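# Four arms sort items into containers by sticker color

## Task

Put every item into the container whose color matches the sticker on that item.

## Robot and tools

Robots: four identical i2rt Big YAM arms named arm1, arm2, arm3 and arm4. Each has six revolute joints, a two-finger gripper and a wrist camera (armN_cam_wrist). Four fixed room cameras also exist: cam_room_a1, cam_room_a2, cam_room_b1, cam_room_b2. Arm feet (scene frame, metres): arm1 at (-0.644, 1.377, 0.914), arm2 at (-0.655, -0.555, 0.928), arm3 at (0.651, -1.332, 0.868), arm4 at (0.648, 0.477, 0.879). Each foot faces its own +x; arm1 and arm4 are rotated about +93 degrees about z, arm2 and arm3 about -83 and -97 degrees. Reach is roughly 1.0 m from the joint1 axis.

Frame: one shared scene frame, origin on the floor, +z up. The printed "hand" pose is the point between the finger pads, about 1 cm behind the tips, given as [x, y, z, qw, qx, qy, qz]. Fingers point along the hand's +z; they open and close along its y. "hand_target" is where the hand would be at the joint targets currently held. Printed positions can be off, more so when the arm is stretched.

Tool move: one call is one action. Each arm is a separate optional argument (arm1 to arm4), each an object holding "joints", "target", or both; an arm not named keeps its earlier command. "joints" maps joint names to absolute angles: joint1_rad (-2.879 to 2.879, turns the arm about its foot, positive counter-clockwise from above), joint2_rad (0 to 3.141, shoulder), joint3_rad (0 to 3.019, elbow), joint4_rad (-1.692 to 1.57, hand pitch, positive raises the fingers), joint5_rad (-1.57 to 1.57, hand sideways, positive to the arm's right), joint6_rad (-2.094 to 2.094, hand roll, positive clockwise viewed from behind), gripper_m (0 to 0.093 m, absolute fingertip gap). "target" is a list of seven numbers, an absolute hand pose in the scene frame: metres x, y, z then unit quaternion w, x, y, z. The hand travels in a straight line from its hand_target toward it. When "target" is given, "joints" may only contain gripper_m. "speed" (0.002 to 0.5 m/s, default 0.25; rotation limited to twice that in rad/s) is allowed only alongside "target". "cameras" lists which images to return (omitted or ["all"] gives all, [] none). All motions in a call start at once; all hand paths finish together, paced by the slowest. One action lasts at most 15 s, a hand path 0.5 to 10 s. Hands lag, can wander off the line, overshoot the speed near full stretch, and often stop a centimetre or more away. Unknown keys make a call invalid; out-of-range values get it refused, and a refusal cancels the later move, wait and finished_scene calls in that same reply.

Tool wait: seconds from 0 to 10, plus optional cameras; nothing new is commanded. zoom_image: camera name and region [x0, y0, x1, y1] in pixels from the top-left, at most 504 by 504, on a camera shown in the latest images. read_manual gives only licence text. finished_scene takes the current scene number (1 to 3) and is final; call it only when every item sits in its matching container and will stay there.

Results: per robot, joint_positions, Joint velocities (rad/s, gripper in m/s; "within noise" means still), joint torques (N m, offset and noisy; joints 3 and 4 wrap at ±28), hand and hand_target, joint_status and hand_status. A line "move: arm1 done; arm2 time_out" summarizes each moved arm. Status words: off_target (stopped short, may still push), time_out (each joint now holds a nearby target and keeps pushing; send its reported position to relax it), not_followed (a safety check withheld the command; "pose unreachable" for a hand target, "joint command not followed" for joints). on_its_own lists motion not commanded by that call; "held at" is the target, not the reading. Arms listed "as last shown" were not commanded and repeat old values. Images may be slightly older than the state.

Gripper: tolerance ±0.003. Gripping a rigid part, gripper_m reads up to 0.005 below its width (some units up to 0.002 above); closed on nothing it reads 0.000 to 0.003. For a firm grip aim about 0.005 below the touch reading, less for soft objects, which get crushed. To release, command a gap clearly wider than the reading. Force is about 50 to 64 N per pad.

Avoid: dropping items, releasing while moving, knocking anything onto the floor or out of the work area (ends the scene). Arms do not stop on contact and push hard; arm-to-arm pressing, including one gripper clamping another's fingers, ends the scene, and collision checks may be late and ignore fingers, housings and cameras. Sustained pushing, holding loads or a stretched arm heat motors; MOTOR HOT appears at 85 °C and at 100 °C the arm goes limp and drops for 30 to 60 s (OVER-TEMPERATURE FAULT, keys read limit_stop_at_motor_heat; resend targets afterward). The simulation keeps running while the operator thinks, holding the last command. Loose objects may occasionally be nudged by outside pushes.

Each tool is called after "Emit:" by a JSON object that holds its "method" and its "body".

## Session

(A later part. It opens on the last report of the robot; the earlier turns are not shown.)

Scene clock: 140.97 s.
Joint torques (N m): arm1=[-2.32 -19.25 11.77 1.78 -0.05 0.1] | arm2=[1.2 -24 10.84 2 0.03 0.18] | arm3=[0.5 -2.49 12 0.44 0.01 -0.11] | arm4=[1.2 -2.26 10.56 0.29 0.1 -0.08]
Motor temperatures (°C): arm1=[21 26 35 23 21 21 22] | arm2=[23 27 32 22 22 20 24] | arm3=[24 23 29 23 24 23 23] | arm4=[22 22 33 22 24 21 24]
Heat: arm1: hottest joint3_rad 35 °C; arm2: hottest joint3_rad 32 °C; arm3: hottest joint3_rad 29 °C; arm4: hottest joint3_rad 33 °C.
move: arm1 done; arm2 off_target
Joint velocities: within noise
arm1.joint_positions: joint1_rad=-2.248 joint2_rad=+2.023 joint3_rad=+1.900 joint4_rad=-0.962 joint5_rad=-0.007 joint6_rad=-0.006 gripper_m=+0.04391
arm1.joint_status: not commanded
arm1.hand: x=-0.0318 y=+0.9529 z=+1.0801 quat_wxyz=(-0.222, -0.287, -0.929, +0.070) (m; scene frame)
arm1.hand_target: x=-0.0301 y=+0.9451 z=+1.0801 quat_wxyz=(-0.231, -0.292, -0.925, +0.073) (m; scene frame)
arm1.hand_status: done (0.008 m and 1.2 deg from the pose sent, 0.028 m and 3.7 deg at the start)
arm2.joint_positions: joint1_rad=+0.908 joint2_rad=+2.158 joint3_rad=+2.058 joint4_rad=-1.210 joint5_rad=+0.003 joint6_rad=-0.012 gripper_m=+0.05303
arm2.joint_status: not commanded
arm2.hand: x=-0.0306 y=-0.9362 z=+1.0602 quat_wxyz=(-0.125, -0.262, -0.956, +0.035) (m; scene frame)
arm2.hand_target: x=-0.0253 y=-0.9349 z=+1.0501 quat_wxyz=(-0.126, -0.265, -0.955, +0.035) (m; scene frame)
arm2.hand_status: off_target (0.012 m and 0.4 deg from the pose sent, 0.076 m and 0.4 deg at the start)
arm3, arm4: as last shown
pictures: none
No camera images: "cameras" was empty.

Emit:
{"method": "move", "body": {"arm1": {"target":[-0.03,0.945,1.022,0.1983,0.2941,0.9328,-0.0625],"speed":0.1}, "arm2": {"target":[-0.025,-0.935,1.018,0.1258,0.2649,0.9553,-0.0349],"speed":0.08}, "cameras": []}}

Scene clock: 146.23 s.
Joint torques (N m): arm1=[-2.67 -19.66 11.74 1.74 -0.02 0.1] | arm2=[1.26 -22.59 10.07 2.03 0.04 0.18] | arm3=[0.56 -2.67 11.95 0.46 0.01 -0.11] | arm4=[0.62 -1.96 10.51 0.31 0.13 -0.09]
Motor temperatures (°C): arm1=[21 26 35 23 21 21 22] | arm2=[23 27 32 22 22 20 24] | arm3=[24 23 29 23 24 23 23] | arm4=[22 21 34 22 24 21 24]
Heat: arm1: hottest joint3_rad 35 °C; arm2: hottest joint3_rad 32 °C; arm3: hottest joint3_rad 29 °C; arm4: hottest joint3_rad 34 °C.
move: arm1 done; arm2 off_target
Joint velocities: within noise
arm1.joint_positions: joint1_rad=-2.248 joint2_rad=+2.100 joint3_rad=+1.883 joint4_rad=-0.941 joint5_rad=-0.008 joint6_rad=-0.006 gripper_m=+0.04391
arm1.joint_status: not commanded
arm1.hand: x=-0.0318 y=+0.9525 z=+1.0194 quat_wxyz=(-0.189, -0.290, -0.936, +0.060) (m; scene frame)
arm1.hand_target: x=-0.0301 y=+0.9451 z=+1.0221 quat_wxyz=(-0.198, -0.294, -0.933, +0.063) (m; scene frame)
arm1.hand_status: done (0.008 m and 1.3 deg from the pose sent, 0.059 m and 3.0 deg at the start)
arm2.joint_positions: joint1_rad=+0.908 joint2_rad=+2.158 joint3_rad=+2.006 joint4_rad=-1.137 joint5_rad=+0.003 joint6_rad=-0.012 gripper_m=+0.05303
arm2.joint_status: not commanded
arm2.hand: x=-0.0282 y=-0.9377 z=+1.0421 quat_wxyz=(-0.135, -0.261, -0.955, +0.038) (m; scene frame)
arm2.hand_target: x=-0.0258 y=-0.9347 z=+1.0183 quat_wxyz=(-0.126, -0.265, -0.955, +0.035) (m; scene frame)
arm2.hand_status: off_target (0.024 m and 1.2 deg from the pose sent, 0.043 m and 0.4 deg at the start)
arm3, arm4: as last shown
arm4.hand_target: x=+0.4611 y=+0.6123 z=+1.2786 quat_wxyz=(-0.064, +0.930, -0.296, -0.210) (m; scene frame)
pictures: none
No camera images: "cameras" was empty.

Emit:
{"method": "move", "body": {"arm1": {"target":[-0.03,0.945,1.011,0.2066,0.2936,0.9311,-0.0651],"speed":0.06}, "arm2": {"target":[-0.025,-0.935,1.003,0.1258,0.2649,0.9553,-0.0349],"speed":0.06}, "cameras": []}}

Scene clock: 150.87 s.
Joint torques (N m): arm1=[-2.26 -19.14 9.7 2.02 0.03 0.03] | arm2=[1.2 -22.65 9.99 2.04 0.04 0.18] | arm3=[0.62 -2.55 11.99 0.47 0.01 -0.11] | arm4=[1.03 -2.32 10.59 0.43 0.1 -0.06]
Motor temperatures (°C): arm1=[21 26 35 23 21 21 22] | arm2=[23 28 32 22 22 20 24] | arm3=[24 23 29 23 24 23 23] | arm4=[22 21 34 22 24 21 24]
Heat: arm1: hottest joint3_rad 35 °C; arm2: hottest joint3_rad 32 °C; arm3: hottest joint3_rad 29 °C; arm4: hottest joint3_rad 34 °C.
move: arm1 done; arm2 off_target
Joint velocities: within noise
arm1.joint_positions: joint1_rad=-2.248 joint2_rad=+2.097 joint3_rad=+1.866 joint4_rad=-0.893 joint5_rad=-0.009 joint6_rad=-0.006 gripper_m=+0.04391
arm1.joint_status: not commanded
arm1.hand: x=-0.0273 y=+0.9496 z=+1.0182 quat_wxyz=(-0.205, -0.288, -0.933, +0.064) (m; scene frame)
arm1.hand_target: x=-0.0301 y=+0.9452 z=+1.0109 quat_wxyz=(-0.206, -0.294, -0.931, +0.065) (m; scene frame)
arm1.hand_status: done (0.009 m and 0.7 deg from the pose sent, 0.011 m and 2.2 deg at the start)
arm2.joint_positions: joint1_rad=+0.908 joint2_rad=+2.166 joint3_rad=+1.983 joint4_rad=-1.103 joint5_rad=+0.003 joint6_rad=-0.012 gripper_m=+0.05303
arm2.joint_status: not commanded
arm2.hand: x=-0.0276 y=-0.9380 z=+1.0286 quat_wxyz=(-0.136, -0.261, -0.955, +0.039) (m; scene frame)
arm2.hand_target: x=-0.0258 y=-0.9346 z=+1.0033 quat_wxyz=(-0.126, -0.265, -0.955, +0.035) (m; scene frame)
arm2.hand_status: off_target (0.026 m and 1.3 deg from the pose sent, 0.039 m and 1.2 deg at the start)
arm3, arm4: as last shown
pictures: none
No camera images: "cameras" was empty.

Emit:
{"method": "move", "body": {"arm1": {"target":[-0.03,0.945,1.007,0.2066,0.2936,0.9311,-0.0651],"speed":0.06}, "arm2": {"target":[-0.025,-0.935,0.989,0.1258,0.2649,0.9553,-0.0349],"speed":0.05}, "cameras": []}}

Scene clock: 154.90 s.
Joint torques (N m): arm1=[-2.26 -19.43 9.61 2.21 0.05 0.08] | arm2=[1.2 -22.12 9.48 2.15 0.04 0.18] | arm3=[0.5 -2.55 11.97 0.47 0 -0.11] | arm4=[1.26 -2.37 10.48 0.39 0.09 -0.06]
Motor temperatures (°C): arm1=[21 26 35 23 21 21 22] | arm2=[23 28 32 22 22 20 24] | arm3=[24 23 29 23 24 23 23] | arm4=[22 21 34 22 24 21 24]
Heat: arm1: hottest joint3_rad 35 °C; arm2: hottest joint3_rad 32 °C; arm3: hottest joint3_rad 29 °C; arm4: hottest joint3_rad 34 °C.
move: arm1 off_target; arm2 off_target
Joint velocities: within noise
arm1.joint_positions: joint1_rad=-2.248 joint2_rad=+2.094 joint3_rad=+1.861 joint4_rad=-0.887 joint5_rad=-0.009 joint6_rad=-0.006 gripper_m=+0.04391
arm1.joint_status: not commanded
arm1.hand: x=-0.0273 y=+0.9496 z=+1.0182 quat_wxyz=(-0.207, -0.288, -0.933, +0.065) (m; scene frame)
arm1.hand_target: x=-0.0302 y=+0.9452 z=+1.0071 quat_wxyz=(-0.206, -0.294, -0.931, +0.065) (m; scene frame)
arm1.hand_status: off_target (0.012 m and 0.6 deg from the pose sent, 0.013 m and 0.7 deg at the start)
arm2.joint_positions: joint1_rad=+0.908 joint2_rad=+2.169 joint3_rad=+1.968 joint4_rad=-1.074 joint5_rad=+0.003 joint6_rad=-0.012 gripper_m=+0.05303
arm2.joint_status: not commanded
arm2.hand: x=-0.0258 y=-0.9390 z=+1.0219 quat_wxyz=(-0.142, -0.261, -0.954, +0.040) (m; scene frame)
arm2.hand_target: x=-0.0261 y=-0.9345 z=+0.9896 quat_wxyz=(-0.126, -0.265, -0.955, +0.035) (m; scene frame)
arm2.hand_status: off_target (0.033 m and 2.0 deg from the pose sent, 0.040 m and 1.4 deg at the start)
arm3, arm4: as last shown
pictures: none
No camera images: "cameras" was empty.

Emit:
{"method": "move", "body": {"arm1": {"joints":{"gripper_m":0.085}}, "arm2": {"target":[-0.027,-0.935,0.98,0.1258,0.2649,0.9553,-0.0349],"speed":0.05}, "cameras": []}}

Emit:
{"method": "move", "body": {"arm1": {"target":[-0.09,0.987,1.17,0.2066,0.2936,0.9311,-0.0651],"speed":0.15}, "cameras": ["arm1_cam_wrist","arm2_cam_wrist"]}}

Scene clock: 160.67 s.
Joint torques (N m): arm1=[-2.9 -18.9 11.08 1.74 0.06 0.08] | arm2=[1.2 -22.01 8.21 2.4 0.03 0.17] | arm3=[0.56 -2.32 11.99 0.47 0.02 -0.11] | arm4=[1.14 -2.37 10.59 0.39 0.09 -0.08]
Motor temperatures (°C): arm1=[21 26 35 23 21 21 22] | arm2=[23 28 31 22 22 20 24] | arm3=[24 23 29 23 24 23 23] | arm4=[22 21 34 22 24 21 24]
Heat: arm1: hottest joint3_rad 35 °C; arm2: hottest joint3_rad 31 °C; arm3: hottest joint3_rad 29 °C; arm4: hottest joint3_rad 34 °C.
move: arm1 done; arm2 off_target
Joint velocities: within noise
arm1.joint_positions: joint1_rad=-2.248 joint2_rad=+2.094 joint3_rad=+1.844 joint4_rad=-0.880 joint5_rad=-0.009 joint6_rad=-0.006 gripper_m=+0.08496
arm1.joint_status: all done
arm1.hand: x=-0.0308 y=+0.9519 z=+1.0106 quat_wxyz=(-0.201, -0.289, -0.934, +0.063) (m; scene frame)
arm1.hand_target: x=-0.0302 y=+0.9452 z=+1.0070 quat_wxyz=(-0.206, -0.294, -0.931, +0.065) (m; scene frame)
arm1.hand_status: not commanded
arm2.joint_positions: joint1_rad=+0.908 joint2_rad=+2.169 joint3_rad=+1.961 joint4_rad=-1.059 joint5_rad=+0.003 joint6_rad=-0.012 gripper_m=+0.05303
arm2.joint_status: not commanded
arm2.hand: x=-0.0246 y=-0.9398 z=+1.0199 quat_wxyz=(-0.146, -0.261, -0.953, +0.041) (m; scene frame)
arm2.hand_target: x=-0.0284 y=-0.9343 z=+0.9810 quat_wxyz=(-0.126, -0.265, -0.955, +0.035) (m; scene frame)
arm2.hand_status: off_target (0.040 m and 2.4 deg from the pose sent, 0.042 m and 2.0 deg at the start)
arm3, arm4: as last shown
pictures: none
No camera images: "cameras" was empty.

Scene clock: 162.43 s.
Joint torques (N m): arm1=[-2.9 -17.67 14.38 0.61 -0.02 0.04] | arm2=[1.14 -22.07 8.25 2.47 0.02 0.17] | arm3=[0.56 -2.43 11.97 0.44 0.02 -0.11] | arm4=[1.08 -2.61 10.61 0.39 0.11 -0.05]
Motor temperatures (°C): arm1=[21 26 35 23 21 21 22] | arm2=[23 28 31 22 22 20 24] | arm3=[24 23 29 23 24 23 23] | arm4=[22 21 34 22 24 21 24]
Heat: arm1: hottest joint3_rad 35 °C; arm2: hottest joint3_rad 31 °C; arm3: hottest joint3_rad 29 °C; arm4: hottest joint3_rad 34 °C.
move: arm1 off_target
Joint velocities: within noise
arm1.joint_positions: joint1_rad=-2.248 joint2_rad=+1.843 joint3_rad=+1.814 joint4_rad=-1.128 joint5_rad=-0.009 joint6_rad=-0.006 gripper_m=+0.08496
arm1.joint_status: not commanded
arm1.hand: x=-0.0901 y=+0.9945 z=+1.1449 quat_wxyz=(-0.189, -0.290, -0.936, +0.059) (m; scene frame)
arm1.hand_target: x=-0.0904 y=+0.9875 z=+1.1701 quat_wxyz=(-0.207, -0.294, -0.931, +0.065) (m; scene frame)
arm1.hand_status: off_target (0.026 m and 2.2 deg from the pose sent, 0.174 m and 0.9 deg at the start)
arm2, arm3: as last shown
arm4.joint_positions: joint1_rad=+0.898 joint2_rad=+0.761 joint3_rad=+1.215 joint4_rad=-1.619 joint5_rad=-0.001 joint6_rad=+0.012 gripper_m=+0.09401
arm4.joint_status: not commanded
arm4.hand: x=+0.4585 y=+0.6147 z=+1.2618 quat_wxyz=(-0.057, +0.931, -0.304, -0.194) (m; scene frame)
arm4.hand_target: x=+0.4611 y=+0.6123 z=+1.2786 quat_wxyz=(-0.064, +0.930, -0.296, -0.210) (m; scene frame)
arm4.hand_status: not commanded
pictures: arm1_cam_wrist, arm2_cam_wrist
Images, in order (width x height): arm1_cam_wrist 672x504, arm2_cam_wrist 672x504.

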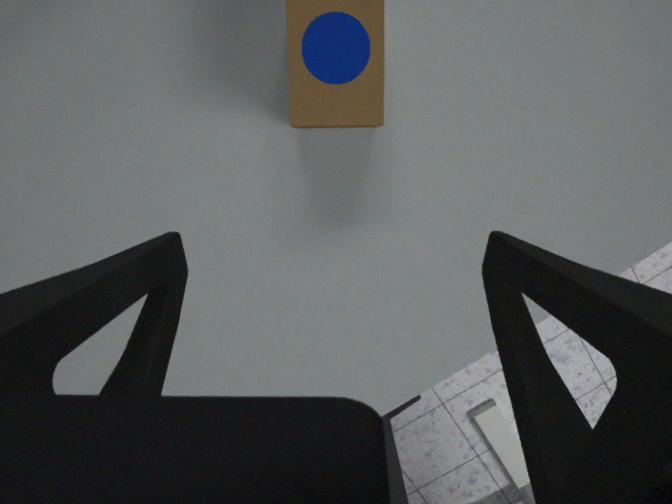

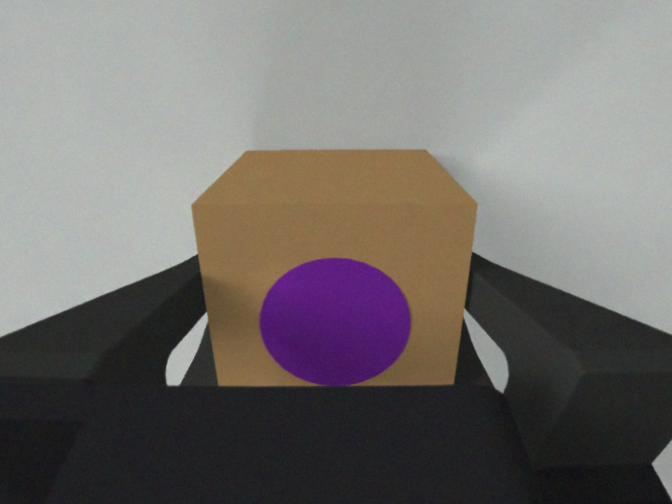

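Emit:
{"method": "move", "body": {"arm1": {"target":[-0.4463,1.2432,1.30,0.191,0.293,0.935,-0.063],"speed":0.35}, "arm2": {"target":[-0.027,-0.935,1.0,0.1258,0.2649,0.9553,-0.0349],"joints":{"gripper_m":0.09},"speed":0.1}, "arm4": {"target":[0.3,0.72,1.25,0.0904,-0.9096,0.2868,0.2868],"speed":0.25}, "cameras": []}}

Emit:
{"method": "move", "body": {"arm2": {"target":[-0.08,-0.903,1.17,0.1258,0.2649,0.9553,-0.0349],"speed":0.15}, "arm4": {"target":[0.01,0.93,1.16,0.0904,-0.9096,0.2868,0.2868],"speed":0.25}, "cameras": ["arm2_cam_wrist","arm4_cam_wrist"]}}

Scene clock: 173.40 s.
Joint torques (N m): arm1=[-1.79 1.67 10.28 0.68 0.12 0.14] | arm2=[1.08 -23.12 12.62 0.59 0.01 0.18] | arm3=[0.56 -2.49 12 0.49 0.01 -0.1] | arm4=[1.32 -7.53 12.86 1.65 0.18 0.01]
Motor temperatures (°C): arm1=[21 27 34 23 21 21 22] | arm2=[23 28 31 22 22 20 24] | arm3=[24 23 29 23 24 23 23] | arm4=[22 21 35 22 24 21 24]
Heat: arm1: hottest joint3_rad 34 °C; arm2: hottest joint3_rad 31 °C; arm3: hottest joint3_rad 29 °C; arm4: hottest joint3_rad 35 °C.
move: arm1 done; arm2 done; arm4 off_target
Joint velocities: within noise
arm1.joint_positions: joint1_rad=-2.249 joint2_rad=+0.750 joint3_rad=+1.228 joint4_rad=-1.615 joint5_rad=-0.002 joint6_rad=-0.005 gripper_m=+0.08496
arm1.joint_status: not commanded
arm1.hand: x=-0.4462 y=+1.2424 z=+1.3017 quat_wxyz=(-0.198, -0.290, -0.934, +0.065) (m; scene frame)
arm1.hand_target: x=-0.4463 y=+1.2432 z=+1.3000 quat_wxyz=(-0.191, -0.293, -0.935, +0.063) (m; scene frame)
arm1.hand_status: done (0.002 m and 0.9 deg from the pose sent, 0.461 m and 0.7 deg at the start)
arm2.joint_positions: joint1_rad=+0.908 joint2_rad=+2.171 joint3_rad=+1.939 joint4_rad=-1.057 joint5_rad=+0.003 joint6_rad=-0.012 gripper_m=+0.08993
arm2.joint_status: all done
arm2.hand: x=-0.0303 y=-0.9362 z=+1.0084 quat_wxyz=(-0.135, -0.261, -0.955, +0.038) (m; scene frame)
arm2.hand_target: x=-0.0273 y=-0.9349 z=+1.0000 quat_wxyz=(-0.126, -0.265, -0.955, +0.035) (m; scene frame)
arm2.hand_status: done (0.009 m and 1.2 deg from the pose sent, 0.021 m and 2.4 deg at the start)
arm3.joint_positions: joint1_rad=-1.980 joint2_rad=+0.759 joint3_rad=+1.209 joint4_rad=-1.623 joint5_rad=+0.000 joint6_rad=+0.005 gripper_m=+0.09401
arm3.joint_status: not commanded
arm3.hand: x=+0.4498 y=-1.2084 z=+1.2458 quat_wxyz=(+0.045, -0.946, +0.260, +0.189) (m; scene frame)
arm3.hand_target: x=+0.4525 y=-1.2069 z=+1.2647 quat_wxyz=(+0.052, -0.941, +0.262, +0.208) (m; scene frame)
arm3.hand_status: not commanded
arm4.joint_positions: joint1_rad=+0.908 joint2_rad=+1.086 joint3_rad=+1.231 joint4_rad=-1.172 joint5_rad=+0.008 joint6_rad=+0.012 gripper_m=+0.09401
arm4.joint_status: not commanded
arm4.hand: x=+0.3131 y=+0.7139 z=+1.2222 quat_wxyz=(-0.080, +0.917, -0.295, -0.258) (m; scene frame)
arm4.hand_target: x=+0.3013 y=+0.7191 z=+1.2497 quat_wxyz=(-0.090, +0.910, -0.287, -0.287) (m; scene frame)
arm4.hand_status: off_target (0.031 m and 3.8 deg from the pose sent, 0.191 m and 11.8 deg at the start)
pictures: none
No camera images: "cameras" was empty.

Scene clock: 175.83 s.
Joint torques (N m): arm1=[-1.08 1.14 10.37 0.53 0.11 0.1] | arm2=[1.26 -23.06 15.6 0.61 0 0.19] | arm3=[0.5 -2.43 11.97 0.49 0.01 -0.1] | arm4=[0.44 -22.95 13.01 0.51 -0.03 -0.1]
Motor temperatures (°C): arm1=[21 26 34 23 21 21 22] | arm2=[23 28 31 22 22 20 24] | arm3=[24 23 29 23 24 23 23] | arm4=[22 22 35 22 24 21 24]
Heat: arm1: hottest joint3_rad 34 °C; arm2: hottest joint3_rad 31 °C; arm3: hottest joint3_rad 29 °C; arm4: hottest joint3_rad 35 °C.
move: arm2 off_target; arm4 off_target
Joint velocities: within noise
arm1, arm3: as last shown
arm2.joint_positions: joint1_rad=+0.908 joint2_rad=+1.956 joint3_rad=+1.954 joint4_rad=-1.353 joint5_rad=+0.003 joint6_rad=-0.012 gripper_m=+0.08993
arm2.joint_status: not commanded
arm2.hand: x=-0.0904 y=-0.9003 z=+1.1428 quat_wxyz=(-0.103, -0.262, -0.959, +0.029) (m; scene frame)
arm2.hand_target: x=-0.0811 y=-0.9024 z=+1.1699 quat_wxyz=(-0.126, -0.265, -0.955, +0.035) (m; scene frame)
arm2.hand_status: off_target (0.029 m and 2.7 deg from the pose sent, 0.172 m and 1.2 deg at the start)
arm4.joint_positions: joint1_rad=+0.908 joint2_rad=+2.052 joint3_rad=+2.145 joint4_rad=-1.079 joint5_rad=+0.006 joint6_rad=+0.009 gripper_m=+0.09401
arm4.joint_status: not commanded
arm4.hand: x=+0.0144 y=+0.9201 z=+1.1453 quat_wxyz=(-0.085, +0.912, -0.291, -0.276) (m; scene frame)
arm4.hand_target: x=+0.0107 y=+0.9295 z=+1.1598 quat_wxyz=(-0.091, +0.909, -0.287, -0.287) (m; scene frame)
arm4.hand_status: off_target (0.018 m and 1.5 deg from the pose sent, 0.377 m and 3.8 deg at the start)
pictures: arm2_cam_wrist, arm4_cam_wrist
Images, in order (width x height): arm2_cam_wrist 672x504, arm4_cam_wrist 672x504.

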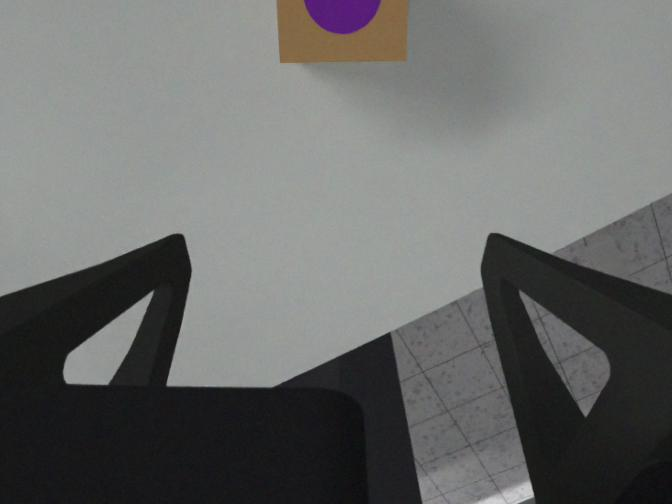

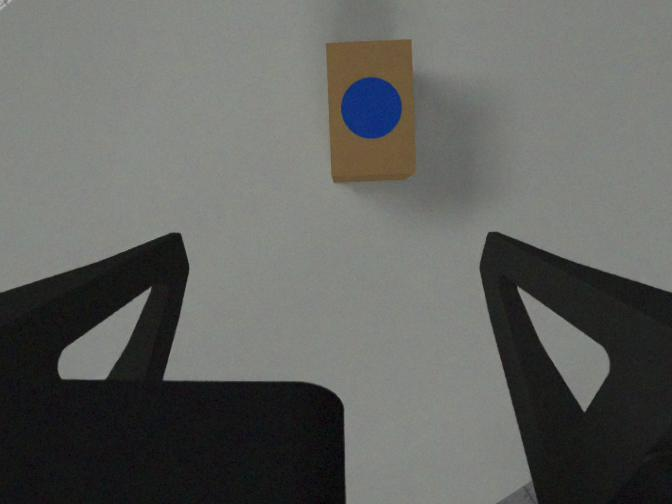

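Emit:
{"method": "move", "body": {"arm2": {"target":[-0.457,-0.675,1.32,0.211,0.258,0.941,-0.056],"speed":0.35}, "arm3": {"target":[0.32,-1.13,1.25,0.0804,-0.919,0.2549,0.2898],"speed":0.25}, "arm4": {"target":[-0.041,0.985,1.04,0.0904,-0.9096,0.2868,0.2868],"speed":0.15}, "cameras": []}}

Emit:
{"method": "move", "body": {"arm3": {"target":[0.02,-0.96,1.16,0.0804,-0.919,0.2549,0.2898],"speed":0.25}, "arm4": {"target":[-0.043,0.985,1.01,0.0904,-0.9096,0.2868,0.2868],"speed":0.1}, "cameras": ["arm3_cam_wrist","arm4_cam_wrist"]}}

Scene clock: 195.23 s.
Joint torques (N m): arm1=[-1.14 1.61 10.15 0.83 0.12 0.1] | arm2=[1.55 -1.32 9.16 1.17 -0.13 0.17] | arm3=[1.61 -6.42 13.59 1.66 0.13 -0.06] | arm4=[0.79 -25.82 13.03 1.36 -0.05 -0.1]
Motor temperatures (°C): arm1=[21 26 34 23 21 21 22] | arm2=[23 28 36 22 22 20 23] | arm3=[24 23 30 23 24 23 23] | arm4=[22 24 40 22 24 21 24]
Heat: arm1: hottest joint3_rad 34 °C; arm2: hottest joint3_rad 36 °C; arm3: hottest joint3_rad 30 °C; arm4: hottest joint3_rad 40 °C.
move: arm2 done; arm3 off_target; arm4 off_target
Joint velocities: within noise
arm1: as last shown
arm2.joint_positions: joint1_rad=+0.909 joint2_rad=+0.734 joint3_rad=+1.239 joint4_rad=-1.602 joint5_rad=+0.002 joint6_rad=-0.012 gripper_m=+0.08994
arm2.joint_status: not commanded
arm2.hand: x=-0.4574 y=-0.6779 z=+1.3284 quat_wxyz=(-0.225, -0.257, -0.938, +0.064) (m; scene frame)
arm2.hand_target: x=-0.4571 y=-0.6750 z=+1.3202 quat_wxyz=(-0.211, -0.258, -0.941, +0.056) (m; scene frame)
arm2.hand_status: done (0.009 m and 1.9 deg from the pose sent, 0.465 m and 12.9 deg at the start)
arm3.joint_positions: joint1_rad=-1.980 joint2_rad=+0.991 joint3_rad=+1.209 joint4_rad=-1.233 joint5_rad=+0.015 joint6_rad=+0.005 gripper_m=+0.09401
arm3.joint_status: not commanded
arm3.hand: x=+0.3294 y=-1.1353 z=+1.2228 quat_wxyz=(+0.072, -0.928, +0.258, +0.261) (m; scene frame)
arm3.hand_target: x=+0.3212 y=-1.1306 z=+1.2497 quat_wxyz=(+0.080, -0.919, +0.255, +0.290) (m; scene frame)
arm3.hand_status: off_target (0.029 m and 3.6 deg from the pose sent, 0.152 m and 12.6 deg at the start)
arm4.joint_positions: joint1_rad=+0.885 joint2_rad=+2.304 joint3_rad=+2.282 joint4_rad=-0.979 joint5_rad=-0.005 joint6_rad=-0.009 gripper_m=+0.09401
arm4.joint_status: not commanded
arm4.hand: x=-0.0311 y=+0.9719 z=+1.0313 quat_wxyz=(-0.083, +0.914, -0.293, -0.269) (m; scene frame)
arm4.hand_target: x=-0.0397 y=+0.9844 z=+1.0403 quat_wxyz=(-0.091, +0.909, -0.287, -0.287) (m; scene frame)
arm4.hand_status: off_target (0.019 m and 2.3 deg from the pose sent, 0.136 m and 1.5 deg at the start)
pictures: none
No camera images: "cameras" was empty.

Scene clock: 197.50 s.
Joint torques (N m): arm1=[-1.14 1.26 10.22 0.7 0.14 0.1] | arm2=[1.55 -1.2 9.17 1.11 -0.14 0.17] | arm3=[1.9 -22.65 14.22 0.79 0.13 -0.02] | arm4=[0.73 -24.76 8.91 1.54 -0.01 -0.05]
Motor temperatures (°C): arm1=[21 26 34 23 21 21 22] | arm2=[23 28 35 22 22 20 23] | arm3=[24 23 30 23 24 23 23] | arm4=[22 25 39 22 24 21 24]
Heat: arm1: hottest joint3_rad 34 °C; arm2: hottest joint3_rad 35 °C; arm3: hottest joint3_rad 30 °C; arm4: hottest joint3_rad 39 °C.
move: arm3 off_target; arm4 off_target
Joint velocities: within noise
arm1, arm2: as last shown
arm3.joint_positions: joint1_rad=-1.980 joint2_rad=+1.889 joint3_rad=+1.909 joint4_rad=-1.021 joint5_rad=+0.017 joint6_rad=+0.005 gripper_m=+0.09401
arm3.joint_status: not commanded
arm3.hand: x=+0.0317 y=-0.9616 z=+1.1308 quat_wxyz=(+0.075, -0.926, +0.258, +0.267) (m; scene frame)
arm3.hand_target: x=+0.0214 y=-0.9607 z=+1.1599 quat_wxyz=(+0.080, -0.919, +0.255, +0.290) (m; scene frame)
arm3.hand_status: off_target (0.031 m and 2.9 deg from the pose sent, 0.361 m and 3.6 deg at the start)
arm4.joint_positions: joint1_rad=+0.885 joint2_rad=+2.306 joint3_rad=+2.282 joint4_rad=-0.918 joint5_rad=-0.005 joint6_rad=-0.009 gripper_m=+0.09401
arm4.joint_status: not commanded
arm4.hand: x=-0.0412 y=+0.9793 z=+1.0386 quat_wxyz=(-0.093, +0.905, -0.290, -0.296) (m; scene frame)
arm4.hand_target: x=-0.0418 y=+0.9843 z=+1.0103 quat_wxyz=(-0.090, +0.910, -0.287, -0.287) (m; scene frame)
arm4.hand_status: off_target (0.029 m and 1.3 deg from the pose sent, 0.028 m and 2.3 deg at the start)
pictures: arm3_cam_wrist, arm4_cam_wrist
Images, in order (width x height): arm3_cam_wrist 672x504, arm4_cam_wrist 672x504.

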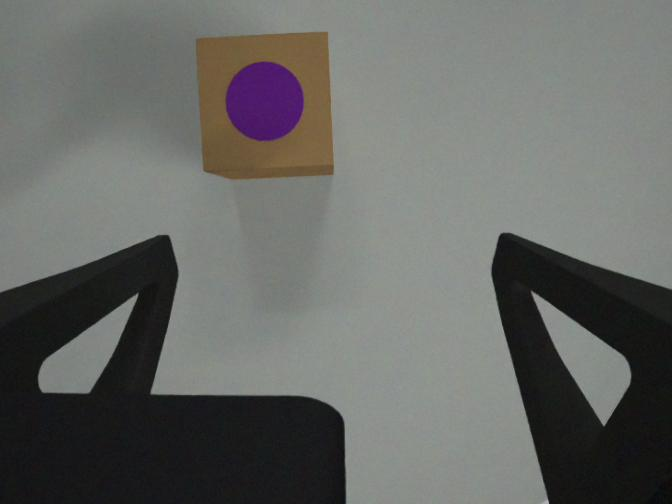

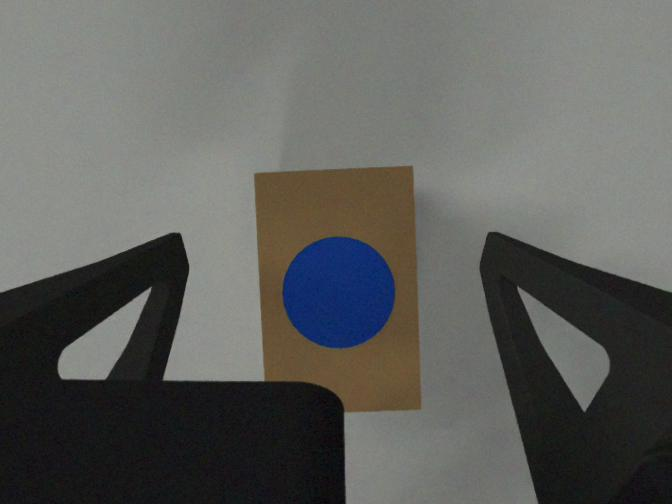

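Emit:
{"method": "move", "body": {"arm3": {"target":[-0.047,-0.954,1.04,0.0804,-0.919,0.2549,0.2898],"speed":0.15}, "arm4": {"target":[-0.043,0.984,0.985,0.0904,-0.9096,0.2868,0.2868],"speed":0.06}, "cameras": ["arm3_cam_wrist","arm4_cam_wrist"]}}

Scene clock: 206.40 s.
Joint torques (N m): arm1=[-1.14 1.14 10.28 0.7 0.11 0.16] | arm2=[1.44 -1.26 9.16 1.17 -0.14 0.17] | arm3=[2.49 -23.24 13.61 1.61 0.13 0.02] | arm4=[0.26 -24.76 9.03 1.55 -0.04 -0.07]
Motor temperatures (°C): arm1=[21 25 34 23 21 21 22] | arm2=[23 28 33 22 22 20 23] | arm3=[24 24 32 23 24 23 23] | arm4=[22 24 38 22 24 21 24]
Heat: arm1: hottest joint3_rad 34 °C; arm2: hottest joint3_rad 33 °C; arm3: hottest joint3_rad 32 °C; arm4: hottest joint3_rad 38 °C.
move: arm3 off_target; arm4 off_target
Joint velocities: within noise
arm1, arm2: as last shown
arm3.joint_positions: joint1_rad=-1.947 joint2_rad=+2.072 joint3_rad=+1.918 joint4_rad=-0.843 joint5_rad=+0.040 joint6_rad=+0.033 gripper_m=+0.09398
arm3.joint_status: not commanded
arm3.hand: x=-0.0263 y=-0.9539 z=+1.0265 quat_wxyz=(+0.078, -0.925, +0.259, +0.269) (m; scene frame)
arm3.hand_target: x=-0.0457 y=-0.9548 z=+1.0405 quat_wxyz=(+0.080, -0.919, +0.255, +0.290) (m; scene frame)
arm3.hand_status: off_target (0.025 m and 2.6 deg from the pose sent, 0.120 m and 2.9 deg at the start)
arm4.joint_positions: joint1_rad=+0.885 joint2_rad=+2.311 joint3_rad=+2.227 joint4_rad=-0.857 joint5_rad=-0.005 joint6_rad=-0.011 gripper_m=+0.09401
arm4.joint_status: not commanded
arm4.hand: x=-0.0414 y=+0.9793 z=+1.0139 quat_wxyz=(-0.093, +0.905, -0.289, -0.297) (m; scene frame)
arm4.hand_target: x=-0.0419 y=+0.9834 z=+0.9853 quat_wxyz=(-0.090, +0.910, -0.287, -0.287) (m; scene frame)
arm4.hand_status: off_target (0.029 m and 1.3 deg from the pose sent, 0.054 m and 1.3 deg at the start)
pictures: arm3_cam_wrist, arm4_cam_wrist
Images, in order (width x height): arm3_cam_wrist 672x504, arm4_cam_wrist 672x504.

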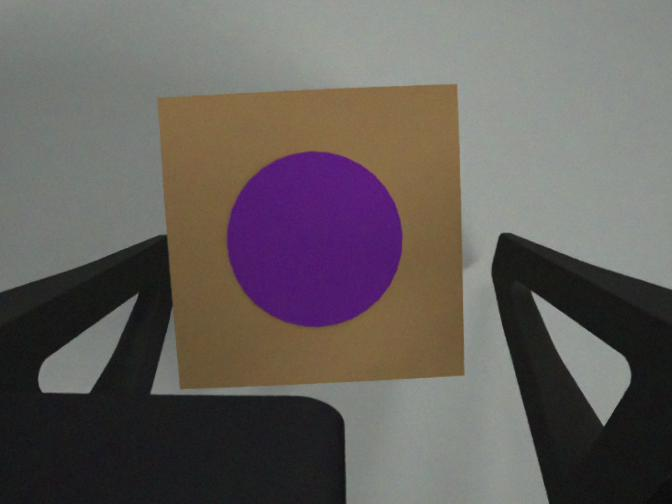

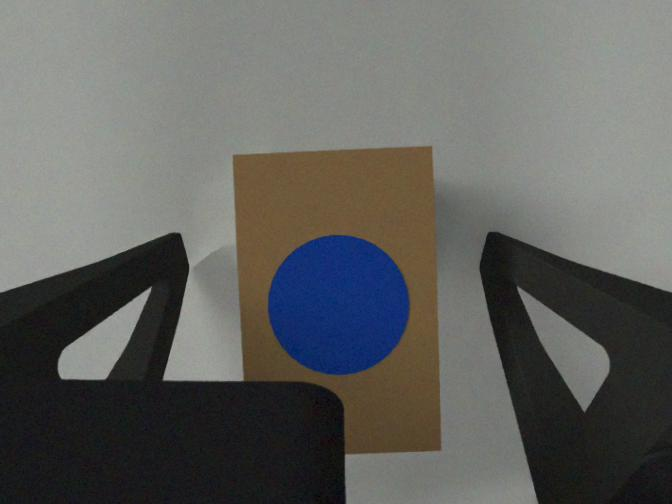

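Emit:
{"method": "move", "body": {"arm3": {"target":[-0.06,-0.955,1.04,0.0804,-0.919,0.2549,0.2898],"speed":0.1}, "arm4": {"joints":{"gripper_m":0.025}}, "cameras": []}}

Emit:
{"method": "move", "body": {"arm3": {"joints":{"gripper_m":0.035}}, "arm4": {"target":[-0.038,0.981,1.14,0.0904,-0.9096,0.2868,0.2868],"speed":0.15}, "cameras": ["arm3_cam_wrist","arm4_cam_wrist"]}}

Scene clock: 214.20 s.
Joint torques (N m): arm1=[-1.9 1.73 10.29 0.64 0.05 0.13] | arm2=[1.44 -1.2 9.16 1.18 -0.13 0.18] | arm3=[2.32 -23.88 14.19 0.8 0.14 0.04] | arm4=[0.67 -24.94 8.94 1.48 -0.03 -0.04]
Motor temperatures (°C): arm1=[21 25 34 23 21 21 22] | arm2=[23 27 32 22 22 20 23] | arm3=[24 24 33 23 24 23 23] | arm4=[22 24 37 22 24 21 24]
Heat: arm1: hottest joint3_rad 34 °C; arm2: hottest joint3_rad 32 °C; arm3: hottest joint3_rad 33 °C; arm4: hottest joint3_rad 37 °C.
move: arm3 off_target; arm4 off_target
Joint velocities: within noise
arm1, arm2: as last shown
arm3.joint_positions: joint1_rad=-1.937 joint2_rad=+2.108 joint3_rad=+1.969 joint4_rad=-0.846 joint5_rad=+0.045 joint6_rad=+0.041 gripper_m=+0.09398
arm3.joint_status: not commanded
arm3.hand: x=-0.0420 y=-0.9537 z=+1.0251 quat_wxyz=(+0.079, -0.923, +0.257, +0.274) (m; scene frame)
arm3.hand_target: x=-0.0589 y=-0.9558 z=+1.0402 quat_wxyz=(+0.080, -0.919, +0.255, +0.290) (m; scene frame)
arm3.hand_status: off_target (0.023 m and 1.9 deg from the pose sent, 0.036 m and 2.6 deg at the start)
arm4.joint_positions: joint1_rad=+0.885 joint2_rad=+2.312 joint3_rad=+2.227 joint4_rad=-0.856 joint5_rad=-0.005 joint6_rad=-0.011 gripper_m=+0.04411
arm4.joint_status: gripper_m off_target (ended at +0.04414, target +0.02500)
arm4.hand: x=-0.0415 y=+0.9793 z=+1.0137 quat_wxyz=(-0.093, +0.905, -0.289, -0.297) (m; scene frame)
arm4.hand_target: x=-0.0419 y=+0.9833 z=+0.9853 quat_wxyz=(-0.090, +0.910, -0.287, -0.287) (m; scene frame)
arm4.hand_status: not commanded
pictures: none
No camera images: "cameras" was empty.

Scene clock: 216.67 s.
Joint torques (N m): arm1=[-0.97 1.73 10.33 0.55 0.08 0.07] | arm2=[1.55 -1.26 9.16 1.14 -0.13 0.17] | arm3=[2.2 -23.82 14.19 0.8 0.11 0.01] | arm4=[0.5 -27.16 12.94 0.68 -0.01 -0.07]
Motor temperatures (°C): arm1=[21 25 34 23 21 21 22] | arm2=[23 27 32 22 22 20 23] | arm3=[24 24 34 23 24 23 23] | arm4=[22 25 38 22 24 21 25]
Heat: arm1: hottest joint3_rad 34 °C; arm2: hottest joint3_rad 32 °C; arm3: hottest joint3_rad 34 °C; arm4: hottest joint3_rad 38 °C.
move: arm3 off_target; arm4 off_target
Joint velocities: within noise
arm1, arm2: as last shown
arm3.joint_positions: joint1_rad=-1.937 joint2_rad=+2.108 joint3_rad=+1.969 joint4_rad=-0.847 joint5_rad=+0.046 joint6_rad=+0.042 gripper_m=+0.05309
arm3.joint_status: gripper_m off_target (ended at +0.05312, target +0.03500)
arm3.hand: x=-0.0419 y=-0.9536 z=+1.0251 quat_wxyz=(+0.079, -0.923, +0.258, +0.274) (m; scene frame)
arm3.hand_target: x=-0.0588 y=-0.9558 z=+1.0402 quat_wxyz=(+0.080, -0.919, +0.255, +0.290) (m; scene frame)
arm3.hand_status: not commanded
arm4.joint_positions: joint1_rad=+0.885 joint2_rad=+2.392 joint3_rad=+2.697 joint4_rad=-1.291 joint5_rad=-0.005 joint6_rad=-0.011 gripper_m=+0.04412
arm4.joint_status: not commanded
arm4.hand: x=-0.0347 y=+0.9752 z=+1.1288 quat_wxyz=(-0.086, +0.912, -0.291, -0.276) (m; scene frame)
arm4.hand_target: x=-0.0372 y=+0.9806 z=+1.1399 quat_wxyz=(-0.091, +0.909, -0.287, -0.288) (m; scene frame)
arm4.hand_status: off_target (0.013 m and 1.5 deg from the pose sent, 0.126 m and 1.3 deg at the start)
pictures: arm3_cam_wrist, arm4_cam_wrist
Images, in order (width x height): arm3_cam_wrist 672x504, arm4_cam_wrist 672x504.

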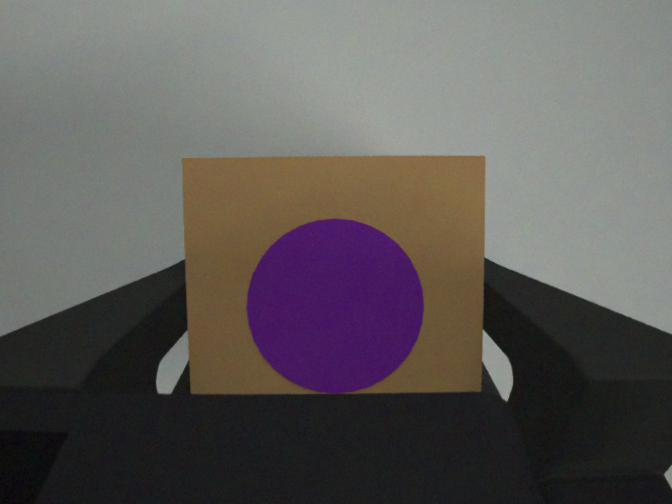

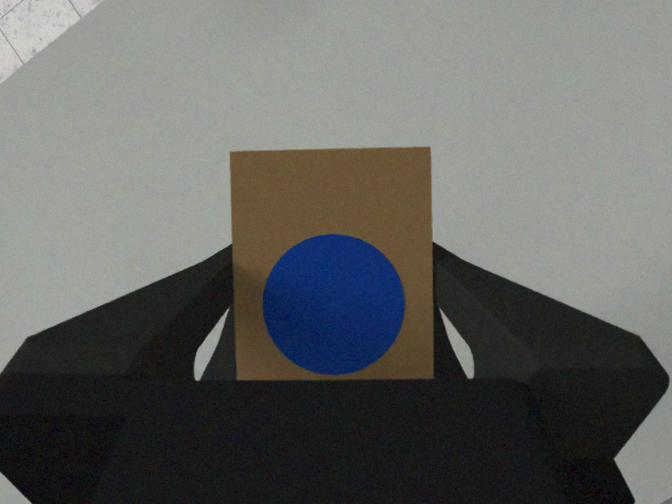

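Lift arm3, back out arm4; then both.

Emit:
{"method": "move", "body": {"arm3": {"target":[-0.05,-0.955,1.16,0.0804,-0.919,0.2549,0.2898],"speed":0.15}, "arm4": {"target":[0.15,0.83,1.19,0.0904,-0.9096,0.2868,0.2868],"speed":0.3}, "cameras": []}}

Emit:
{"method": "move", "body": {"arm3": {"target":[0.32,-1.13,1.25,0.0804,-0.919,0.2549,0.2898],"speed":0.3}, "arm4": {"target":[0.38,0.66,1.25,0.0904,-0.9096,0.2868,0.2868],"speed":0.3}, "cameras": []}}

Emit:
{"method": "move", "body": {"arm3": {"joints":{"joint1_rad":0,"joint2_rad":0.85,"joint3_rad":1.25,"joint4_rad":-1.5,"joint5_rad":0,"joint6_rad":0}}, "arm4": {"joints":{"joint1_rad":0,"joint2_rad":0.85,"joint3_rad":1.25,"joint4_rad":-1.5,"joint5_rad":0,"joint6_rad":0}}, "cameras": ["arm3_cam_wrist","arm4_cam_wrist"]}}

Scene clock: 230.80 s.
Joint torques (N m): arm1=[-1.49 1.32 10.48 0.69 0.16 0.12] | arm2=[1.55 -1.08 9.17 1.17 -0.14 0.18] | arm3=[2.14 -25.23 14.06 0.85 0.02 -0.02] | arm4=[1.73 -15.38 9.33 1.52 0.21 0.11]
Motor temperatures (°C): arm1=[21 25 34 23 21 21 21] | arm2=[23 27 31 22 22 20 23] | arm3=[24 26 35 23 24 23 24] | arm4=[22 27 37 22 24 21 25]
Heat: arm1: hottest joint3_rad 34 °C; arm2: hottest joint3_rad 31 °C; arm3: hottest joint3_rad 35 °C; arm4: hottest joint3_rad 37 °C.
move: arm3 off_target; arm4 done
Joint velocities: within noise
arm1, arm2: as last shown
arm3.joint_positions: joint1_rad=-1.937 joint2_rad=+2.108 joint3_rad=+2.268 joint4_rad=-1.156 joint5_rad=+0.046 joint6_rad=+0.042 gripper_m=+0.05309
arm3.joint_status: not commanded
arm3.hand: x=-0.0390 y=-0.9536 z=+1.1370 quat_wxyz=(+0.078, -0.924, +0.259, +0.269) (m; scene frame)
arm3.hand_target: x=-0.0489 y=-0.9557 z=+1.1598 quat_wxyz=(+0.080, -0.919, +0.255, +0.290) (m; scene frame)
arm3.hand_status: off_target (0.026 m and 2.5 deg from the pose sent, 0.135 m and 1.9 deg at the start)
arm4.joint_positions: joint1_rad=+0.896 joint2_rad=+1.558 joint3_rad=+1.568 joint4_rad=-0.985 joint5_rad=+0.001 joint6_rad=-0.011 gripper_m=+0.04411
arm4.joint_status: not commanded
arm4.hand: x=+0.1567 y=+0.8292 z=+1.1905 quat_wxyz=(-0.089, +0.912, -0.286, -0.281) (m; scene frame)
arm4.hand_target: x=+0.1502 y=+0.8300 z=+1.1900 quat_wxyz=(-0.090, +0.910, -0.287, -0.287) (m; scene frame)
arm4.hand_status: done (0.007 m and 0.8 deg from the pose sent, 0.243 m and 1.5 deg at the start)
pictures: none
No camera images: "cameras" was empty.

Scene clock: 233.10 s.
Joint torques (N m): arm1=[-1.14 1.85 10.33 0.72 0.12 0.11] | arm2=[1.49 -1.14 9.18 1.17 -0.14 0.17] | arm3=[0.32 -6.42 9.2 1.01 -0.06 -0.12] | arm4=[1.73 -2.84 8.99 0.7 0.26 0.18]
Motor temperatures (°C): arm1=[21 25 34 23 21 21 21] | arm2=[23 27 31 22 22 20 23] | arm3=[24 26 35 23 24 23 24] | arm4=[22 27 37 22 24 21 25]
Heat: arm1: hottest joint3_rad 34 °C; arm2: hottest joint3_rad 31 °C; arm3: hottest joint3_rad 35 °C; arm4: hottest joint3_rad 37 °C.
move: arm3 done; arm4 done
Joint velocities: within noise
arm1.joint_positions: joint1_rad=-2.249 joint2_rad=+0.750 joint3_rad=+1.228 joint4_rad=-1.615 joint5_rad=-0.002 joint6_rad=-0.005 gripper_m=+0.08496
arm1.joint_status: not commanded
arm1.hand: x=-0.4462 y=+1.2424 z=+1.3017 quat_wxyz=(-0.198, -0.290, -0.934, +0.065) (m; scene frame)
arm1.hand_target: x=-0.4463 y=+1.2432 z=+1.3000 quat_wxyz=(-0.191, -0.293, -0.935, +0.063) (m; scene frame)
arm1.hand_status: not commanded
arm2: as last shown
arm3.joint_positions: joint1_rad=-1.963 joint2_rad=+0.995 joint3_rad=+1.265 joint4_rad=-1.213 joint5_rad=+0.020 joint6_rad=+0.013 gripper_m=+0.05309
arm3.joint_status: not commanded
arm3.hand: x=+0.3170 y=-1.1339 z=+1.2522 quat_wxyz=(+0.079, -0.918, +0.252, +0.294) (m; scene frame)
arm3.hand_target: x=+0.3200 y=-1.1301 z=+1.2501 quat_wxyz=(+0.080, -0.919, +0.255, +0.290) (m; scene frame)
arm3.hand_status: done (0.005 m and 0.6 deg from the pose sent, 0.416 m and 2.5 deg at the start)
arm4.joint_positions: joint1_rad=+0.928 joint2_rad=+0.832 joint3_rad=+1.141 joint4_rad=-1.256 joint5_rad=+0.019 joint6_rad=+0.009 gripper_m=+0.04411
arm4.joint_status: not commanded
arm4.hand: x=+0.3813 y=+0.6614 z=+1.2525 quat_wxyz=(-0.094, +0.908, -0.283, -0.293) (m; scene frame)
arm4.hand_target: x=+0.3800 y=+0.6600 z=+1.2500 quat_wxyz=(-0.090, +0.910, -0.287, -0.287) (m; scene frame)
arm4.hand_status: done (0.003 m and 1.0 deg from the pose sent, 0.286 m and 0.8 deg at the start)
pictures: none
No camera images: "cameras" was empty.

Scene clock: 235.07 s.
Joint torques (N m): arm1=[-1.38 1.9 10.22 0.69 0.08 0.09] | arm2=[1.44 -1.2 9.17 1.16 -0.14 0.17] | arm3=[1.96 -3.9 9.07 0.75 0.06 -0.11] | arm4=[0.44 -3.14 11.96 0.34 0.07 -0.04]
Motor temperatures (°C): arm1=[21 25 33 23 21 21 21] | arm2=[23 26 31 22 22 20 23] | arm3=[24 26 35 23 24 23 24] | arm4=[22 27 38 22 24 21 25]
Heat: arm1: hottest joint3_rad 33 °C; arm2: hottest joint3_rad 31 °C; arm3: hottest joint3_rad 35 °C; arm4: hottest joint3_rad 38 °C.
move: arm3 done; arm4 done
Joint velocities: within noise
arm1, arm2: as last shown
arm3.joint_positions: joint1_rad=-0.010 joint2_rad=+0.858 joint3_rad=+1.246 joint4_rad=-1.495 joint5_rad=-0.001 joint6_rad=+0.007 gripper_m=+0.05309
arm3.joint_status: all done
arm3.hand: x=+0.6125 y=-1.6129 z=+1.2575 quat_wxyz=(-0.158, -0.733, -0.638, +0.176) (m; scene frame)
arm3.hand_target: x=+0.6155 y=-1.6103 z=+1.2607 quat_wxyz=(-0.160, -0.727, -0.643, +0.179) (m; scene frame)
arm3.hand_status: not commanded
arm4.joint_positions: joint1_rad=+0.002 joint2_rad=+0.846 joint3_rad=+1.201 joint4_rad=-1.491 joint5_rad=+0.001 joint6_rad=+0.009 gripper_m=+0.04417
arm4.joint_status: all done
arm4.hand: x=+0.6337 y=+0.7617 z=+1.2471 quat_wxyz=(-0.145, +0.707, -0.674, -0.158) (m; scene frame)
arm4.hand_target: x=+0.6340 y=+0.7644 z=+1.2677 quat_wxyz=(-0.157, +0.707, -0.669, -0.170) (m; scene frame)
arm4.hand_status: not commanded
pictures: arm3_cam_wrist, arm4_cam_wrist
Images, in order (width x height): arm3_cam_wrist 672x504, arm4_cam_wrist 672x504.

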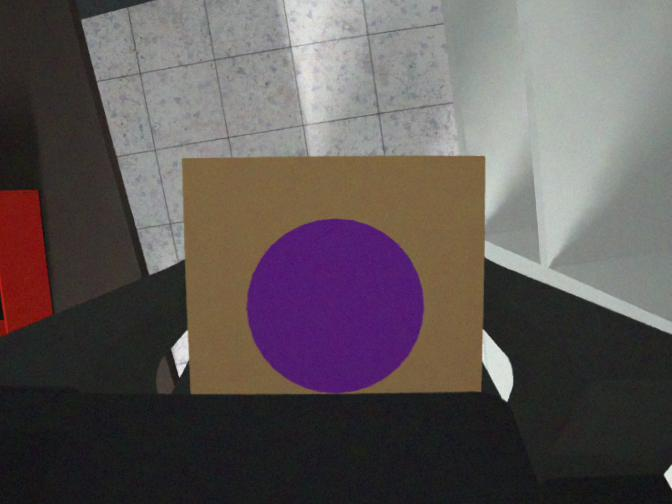

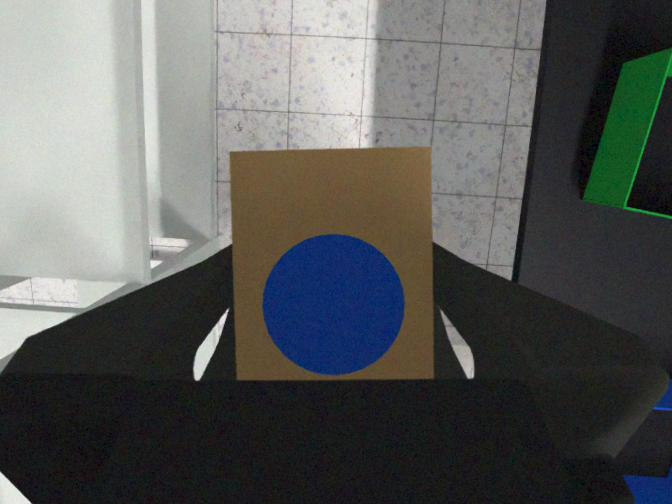

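Emit:
{"method": "move", "body": {"arm3": {"joints":{"joint1_rad":1.80}}, "arm4": {"joints":{"joint1_rad":-1.88}}, "cameras": []}}

Emit:
{"method": "move", "body": {"arm3": {"target":[1.17,-1.265,0.97,0.3007,0,0.9537,0],"speed":0.35}, "arm4": {"target":[1.10,0.335,0.97,0.3007,0,0.9537,0],"speed":0.35}, "cameras": ["arm3_cam_wrist","arm4_cam_wrist","cam_room_a1","cam_room_a2"]}}

Scene clock: 245.30 s.
Joint torques (N m): arm1=[-1.38 1.79 10.26 0.79 0.11 0.13] | arm2=[1.49 -1.08 9.16 1.14 -0.13 0.17] | arm3=[1.9 -4.19 9.17 0.7 0.09 -0.11] | arm4=[0.44 -2.96 11.85 0.36 0.07 -0.02]
Motor temperatures (°C): arm1=[21 25 33 23 21 21 21] | arm2=[23 26 31 22 22 20 23] | arm3=[24 25 34 23 24 23 24] | arm4=[22 26 40 22 24 21 26]
Heat: arm1: hottest joint3_rad 33 °C; arm2: hottest joint3_rad 31 °C; arm3: hottest joint3_rad 34 °C; arm4: hottest joint3_rad 40 °C.
move: arm3 done; arm4 done
Joint velocities: within noise
arm1: as last shown
arm2.joint_positions: joint1_rad=+0.909 joint2_rad=+0.734 joint3_rad=+1.239 joint4_rad=-1.602 joint5_rad=+0.002 joint6_rad=-0.012 gripper_m=+0.08994
arm2.joint_status: not commanded
arm2.hand: x=-0.4574 y=-0.6779 z=+1.3284 quat_wxyz=(-0.225, -0.257, -0.938, +0.064) (m; scene frame)
arm2.hand_target: x=-0.4571 y=-0.6750 z=+1.3202 quat_wxyz=(-0.211, -0.258, -0.941, +0.056) (m; scene frame)
arm2.hand_status: not commanded
arm3.joint_positions: joint1_rad=+1.790 joint2_rad=+0.858 joint3_rad=+1.246 joint4_rad=-1.495 joint5_rad=-0.001 joint6_rad=+0.006 gripper_m=+0.05308
arm3.joint_status: all done
arm3.hand: x=+0.9382 y=-1.2981 z=+1.2536 quat_wxyz=(-0.230, +0.047, -0.972, -0.006) (m; scene frame)
arm3.hand_target: x=+0.9351 y=-1.2958 z=+1.2568 quat_wxyz=(-0.233, +0.054, -0.971, -0.006) (m; scene frame)
arm3.hand_status: not commanded
arm4.joint_positions: joint1_rad=-1.879 joint2_rad=+0.846 joint3_rad=+1.201 joint4_rad=-1.491 joint5_rad=+0.001 joint6_rad=+0.009 gripper_m=+0.04426
arm4.joint_status: all done
arm4.hand: x=+0.9241 y=+0.4074 z=+1.2469 quat_wxyz=(-0.212, -0.127, -0.969, +0.028) (m; scene frame)
arm4.hand_target: x=+0.9267 y=+0.4066 z=+1.2675 quat_wxyz=(-0.229, -0.122, -0.965, +0.031) (m; scene frame)
arm4.hand_status: not commanded
pictures: none
No camera images: "cameras" was empty.

Scene clock: 247.13 s.
Joint torques (N m): arm1=[-1.03 0.79 10.36 0.66 0.05 0.12] | arm2=[1.55 -1.14 9.17 1.18 -0.13 0.18] | arm3=[2.08 -14.92 9.13 1.76 0.2 0.04] | arm4=[-0.03 -12.1 7.99 1.52 -0.2 -0.11]
Motor temperatures (°C): arm1=[21 25 33 23 21 21 21] | arm2=[23 26 31 22 22 20 23] | arm3=[24 25 34 23 24 23 24] | arm4=[22 26 40 22 24 21 26]
Heat: arm1: hottest joint3_rad 33 °C; arm2: hottest joint3_rad 31 °C; arm3: hottest joint3_rad 34 °C; arm4: hottest joint3_rad 40 °C.
move: arm3 off_target; arm4 off_target
Joint velocities: within noise
arm1, arm2: as last shown
arm3.joint_positions: joint1_rad=+1.827 joint2_rad=+1.516 joint3_rad=+0.907 joint4_rad=-0.405 joint5_rad=+0.071 joint6_rad=+0.123 gripper_m=+0.05308
arm3.joint_status: not commanded
arm3.hand: x=+1.1599 y=-1.2736 z=+0.9530 quat_wxyz=(-0.278, -0.002, -0.961, +0.005) (m; scene frame)
arm3.hand_target: x=+1.1695 y=-1.2650 z=+0.9702 quat_wxyz=(-0.301, +0.000, -0.954, +0.000) (m; scene frame)
arm3.hand_status: off_target (0.022 m and 2.8 deg from the pose sent, 0.368 m and 10.0 deg at the start)
arm4.joint_positions: joint1_rad=-2.005 joint2_rad=+1.418 joint3_rad=+0.785 joint4_rad=-0.395 joint5_rad=-0.216 joint6_rad=-0.302 gripper_m=+0.04425
arm4.joint_status: not commanded
arm4.hand: x=+1.0931 y=+0.3403 z=+0.9596 quat_wxyz=(-0.284, -0.007, -0.959, -0.008) (m; scene frame)
arm4.hand_target: x=+1.0999 y=+0.3351 z=+0.9702 quat_wxyz=(-0.301, +0.000, -0.954, +0.000) (m; scene frame)
arm4.hand_status: off_target (0.014 m and 2.3 deg from the pose sent, 0.336 m and 18.1 deg at the start)
pictures: arm3_cam_wrist, arm4_cam_wrist, cam_room_a1, cam_room_a2
Images, in order (width x height): arm3_cam_wrist 672x504, arm4_cam_wrist 672x504, cam_room_a1 672x504, cam_room_a2 672x504.

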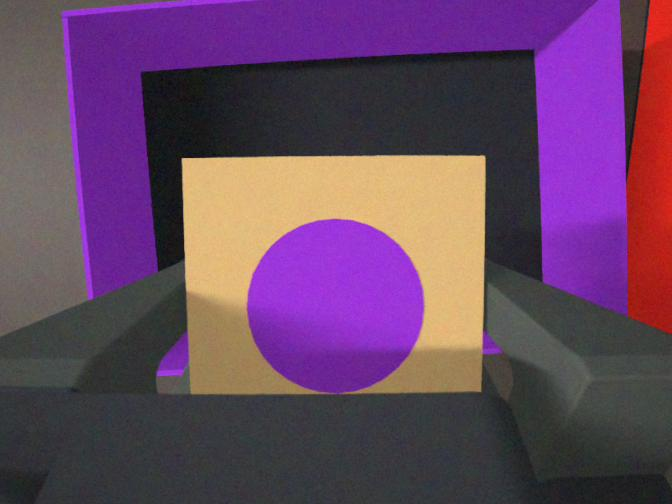

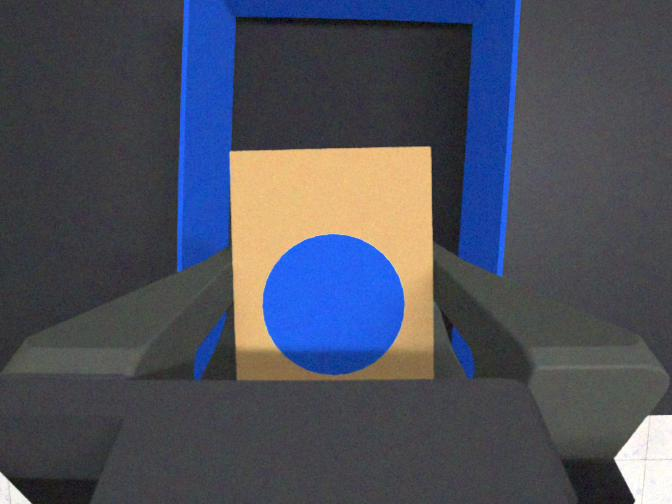

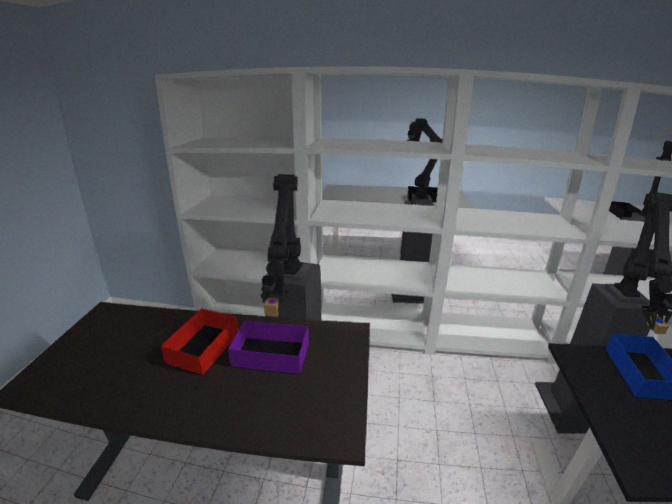

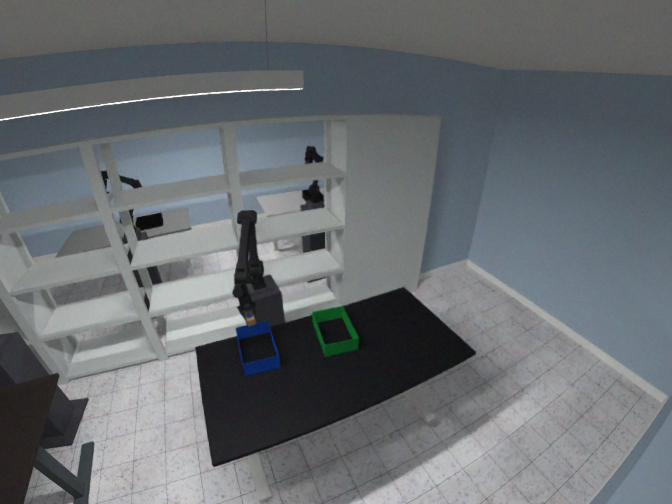

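Emit:
{"method": "move", "body": {"arm3": {"target":[1.228,-1.268,0.80,0.3007,0,0.9537,0],"speed":0.25}, "arm4": {"target":[1.172,0.325,0.79,0.3256,0,0.9455,0],"speed":0.25}, "cameras": ["arm3_cam_wrist","arm4_cam_wrist"]}}

Scene clock: 263.03 s.
Joint torques (N m): arm1=[-1.03 1.49 10.41 0.79 0.09 0.12] | arm2=[1.44 -1.26 9.14 1.16 -0.13 0.17] | arm3=[0.79 -18.26 8.23 1.74 0 -0.12] | arm4=[1.44 -16.09 6.23 1.65 -0.04 0.17]
Motor temperatures (°C): arm1=[21 24 33 23 21 21 21] | arm2=[23 26 31 22 22 20 23] | arm3=[24 25 32 23 24 23 24] | arm4=[22 25 37 22 24 21 26]
Heat: arm1: hottest joint3_rad 33 °C; arm2: hottest joint3_rad 31 °C; arm3: hottest joint3_rad 32 °C; arm4: hottest joint3_rad 37 °C.
move: arm3 off_target; arm4 off_target
Joint velocities: within noise
arm1, arm2: as last shown
arm3.joint_positions: joint1_rad=+1.827 joint2_rad=+1.971 joint3_rad=+0.939 joint4_rad=+0.009 joint5_rad=+0.066 joint6_rad=+0.123 gripper_m=+0.05308
arm3.joint_status: not commanded
arm3.hand: x=+1.2032 y=-1.2692 z=+0.7825 quat_wxyz=(-0.273, -0.001, -0.962, +0.003) (m; scene frame)
arm3.hand_target: x=+1.2269 y=-1.2681 z=+0.8007 quat_wxyz=(-0.301, +0.000, -0.954, +0.000) (m; scene frame)
arm3.hand_status: off_target (0.030 m and 3.4 deg from the pose sent, 0.168 m and 2.8 deg at the start)
arm4.joint_positions: joint1_rad=-1.982 joint2_rad=+1.975 joint3_rad=+0.828 joint4_rad=+0.168 joint5_rad=-0.216 joint6_rad=-0.290 gripper_m=+0.04425
arm4.joint_status: not commanded
arm4.hand: x=+1.1524 y=+0.3289 z=+0.7802 quat_wxyz=(-0.305, +0.001, -0.952, -0.005) (m; scene frame)
arm4.hand_target: x=+1.1714 y=+0.3252 z=+0.7906 quat_wxyz=(-0.326, +0.000, -0.946, +0.000) (m; scene frame)
arm4.hand_status: off_target (0.022 m and 2.5 deg from the pose sent, 0.188 m and 5.2 deg at the start)
pictures: arm3_cam_wrist, arm4_cam_wrist
Images, in order (width x height): arm3_cam_wrist 672x504, arm4_cam_wrist 672x504.

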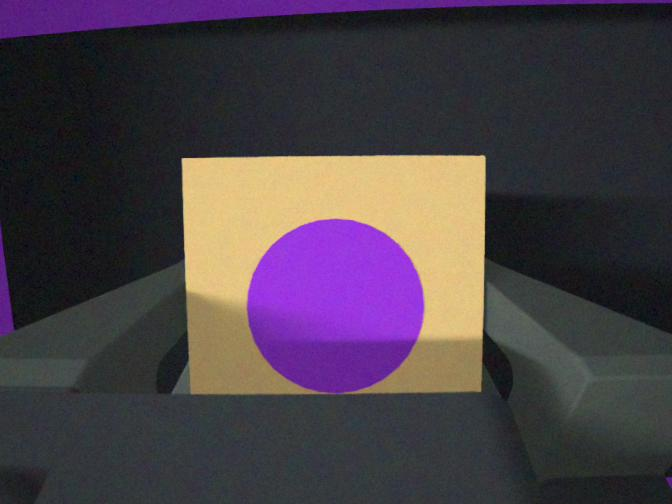

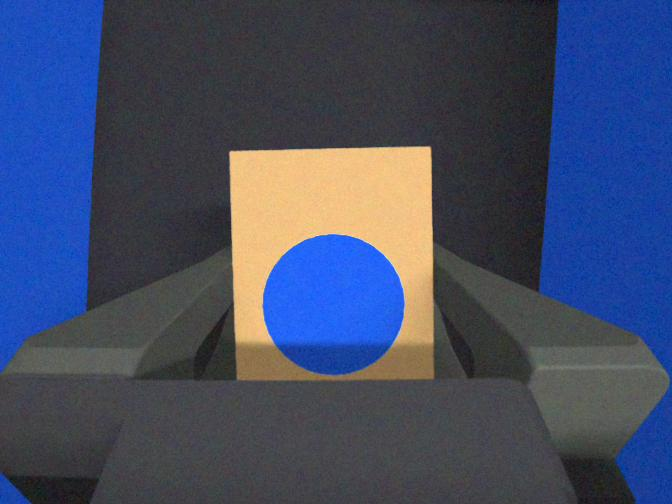

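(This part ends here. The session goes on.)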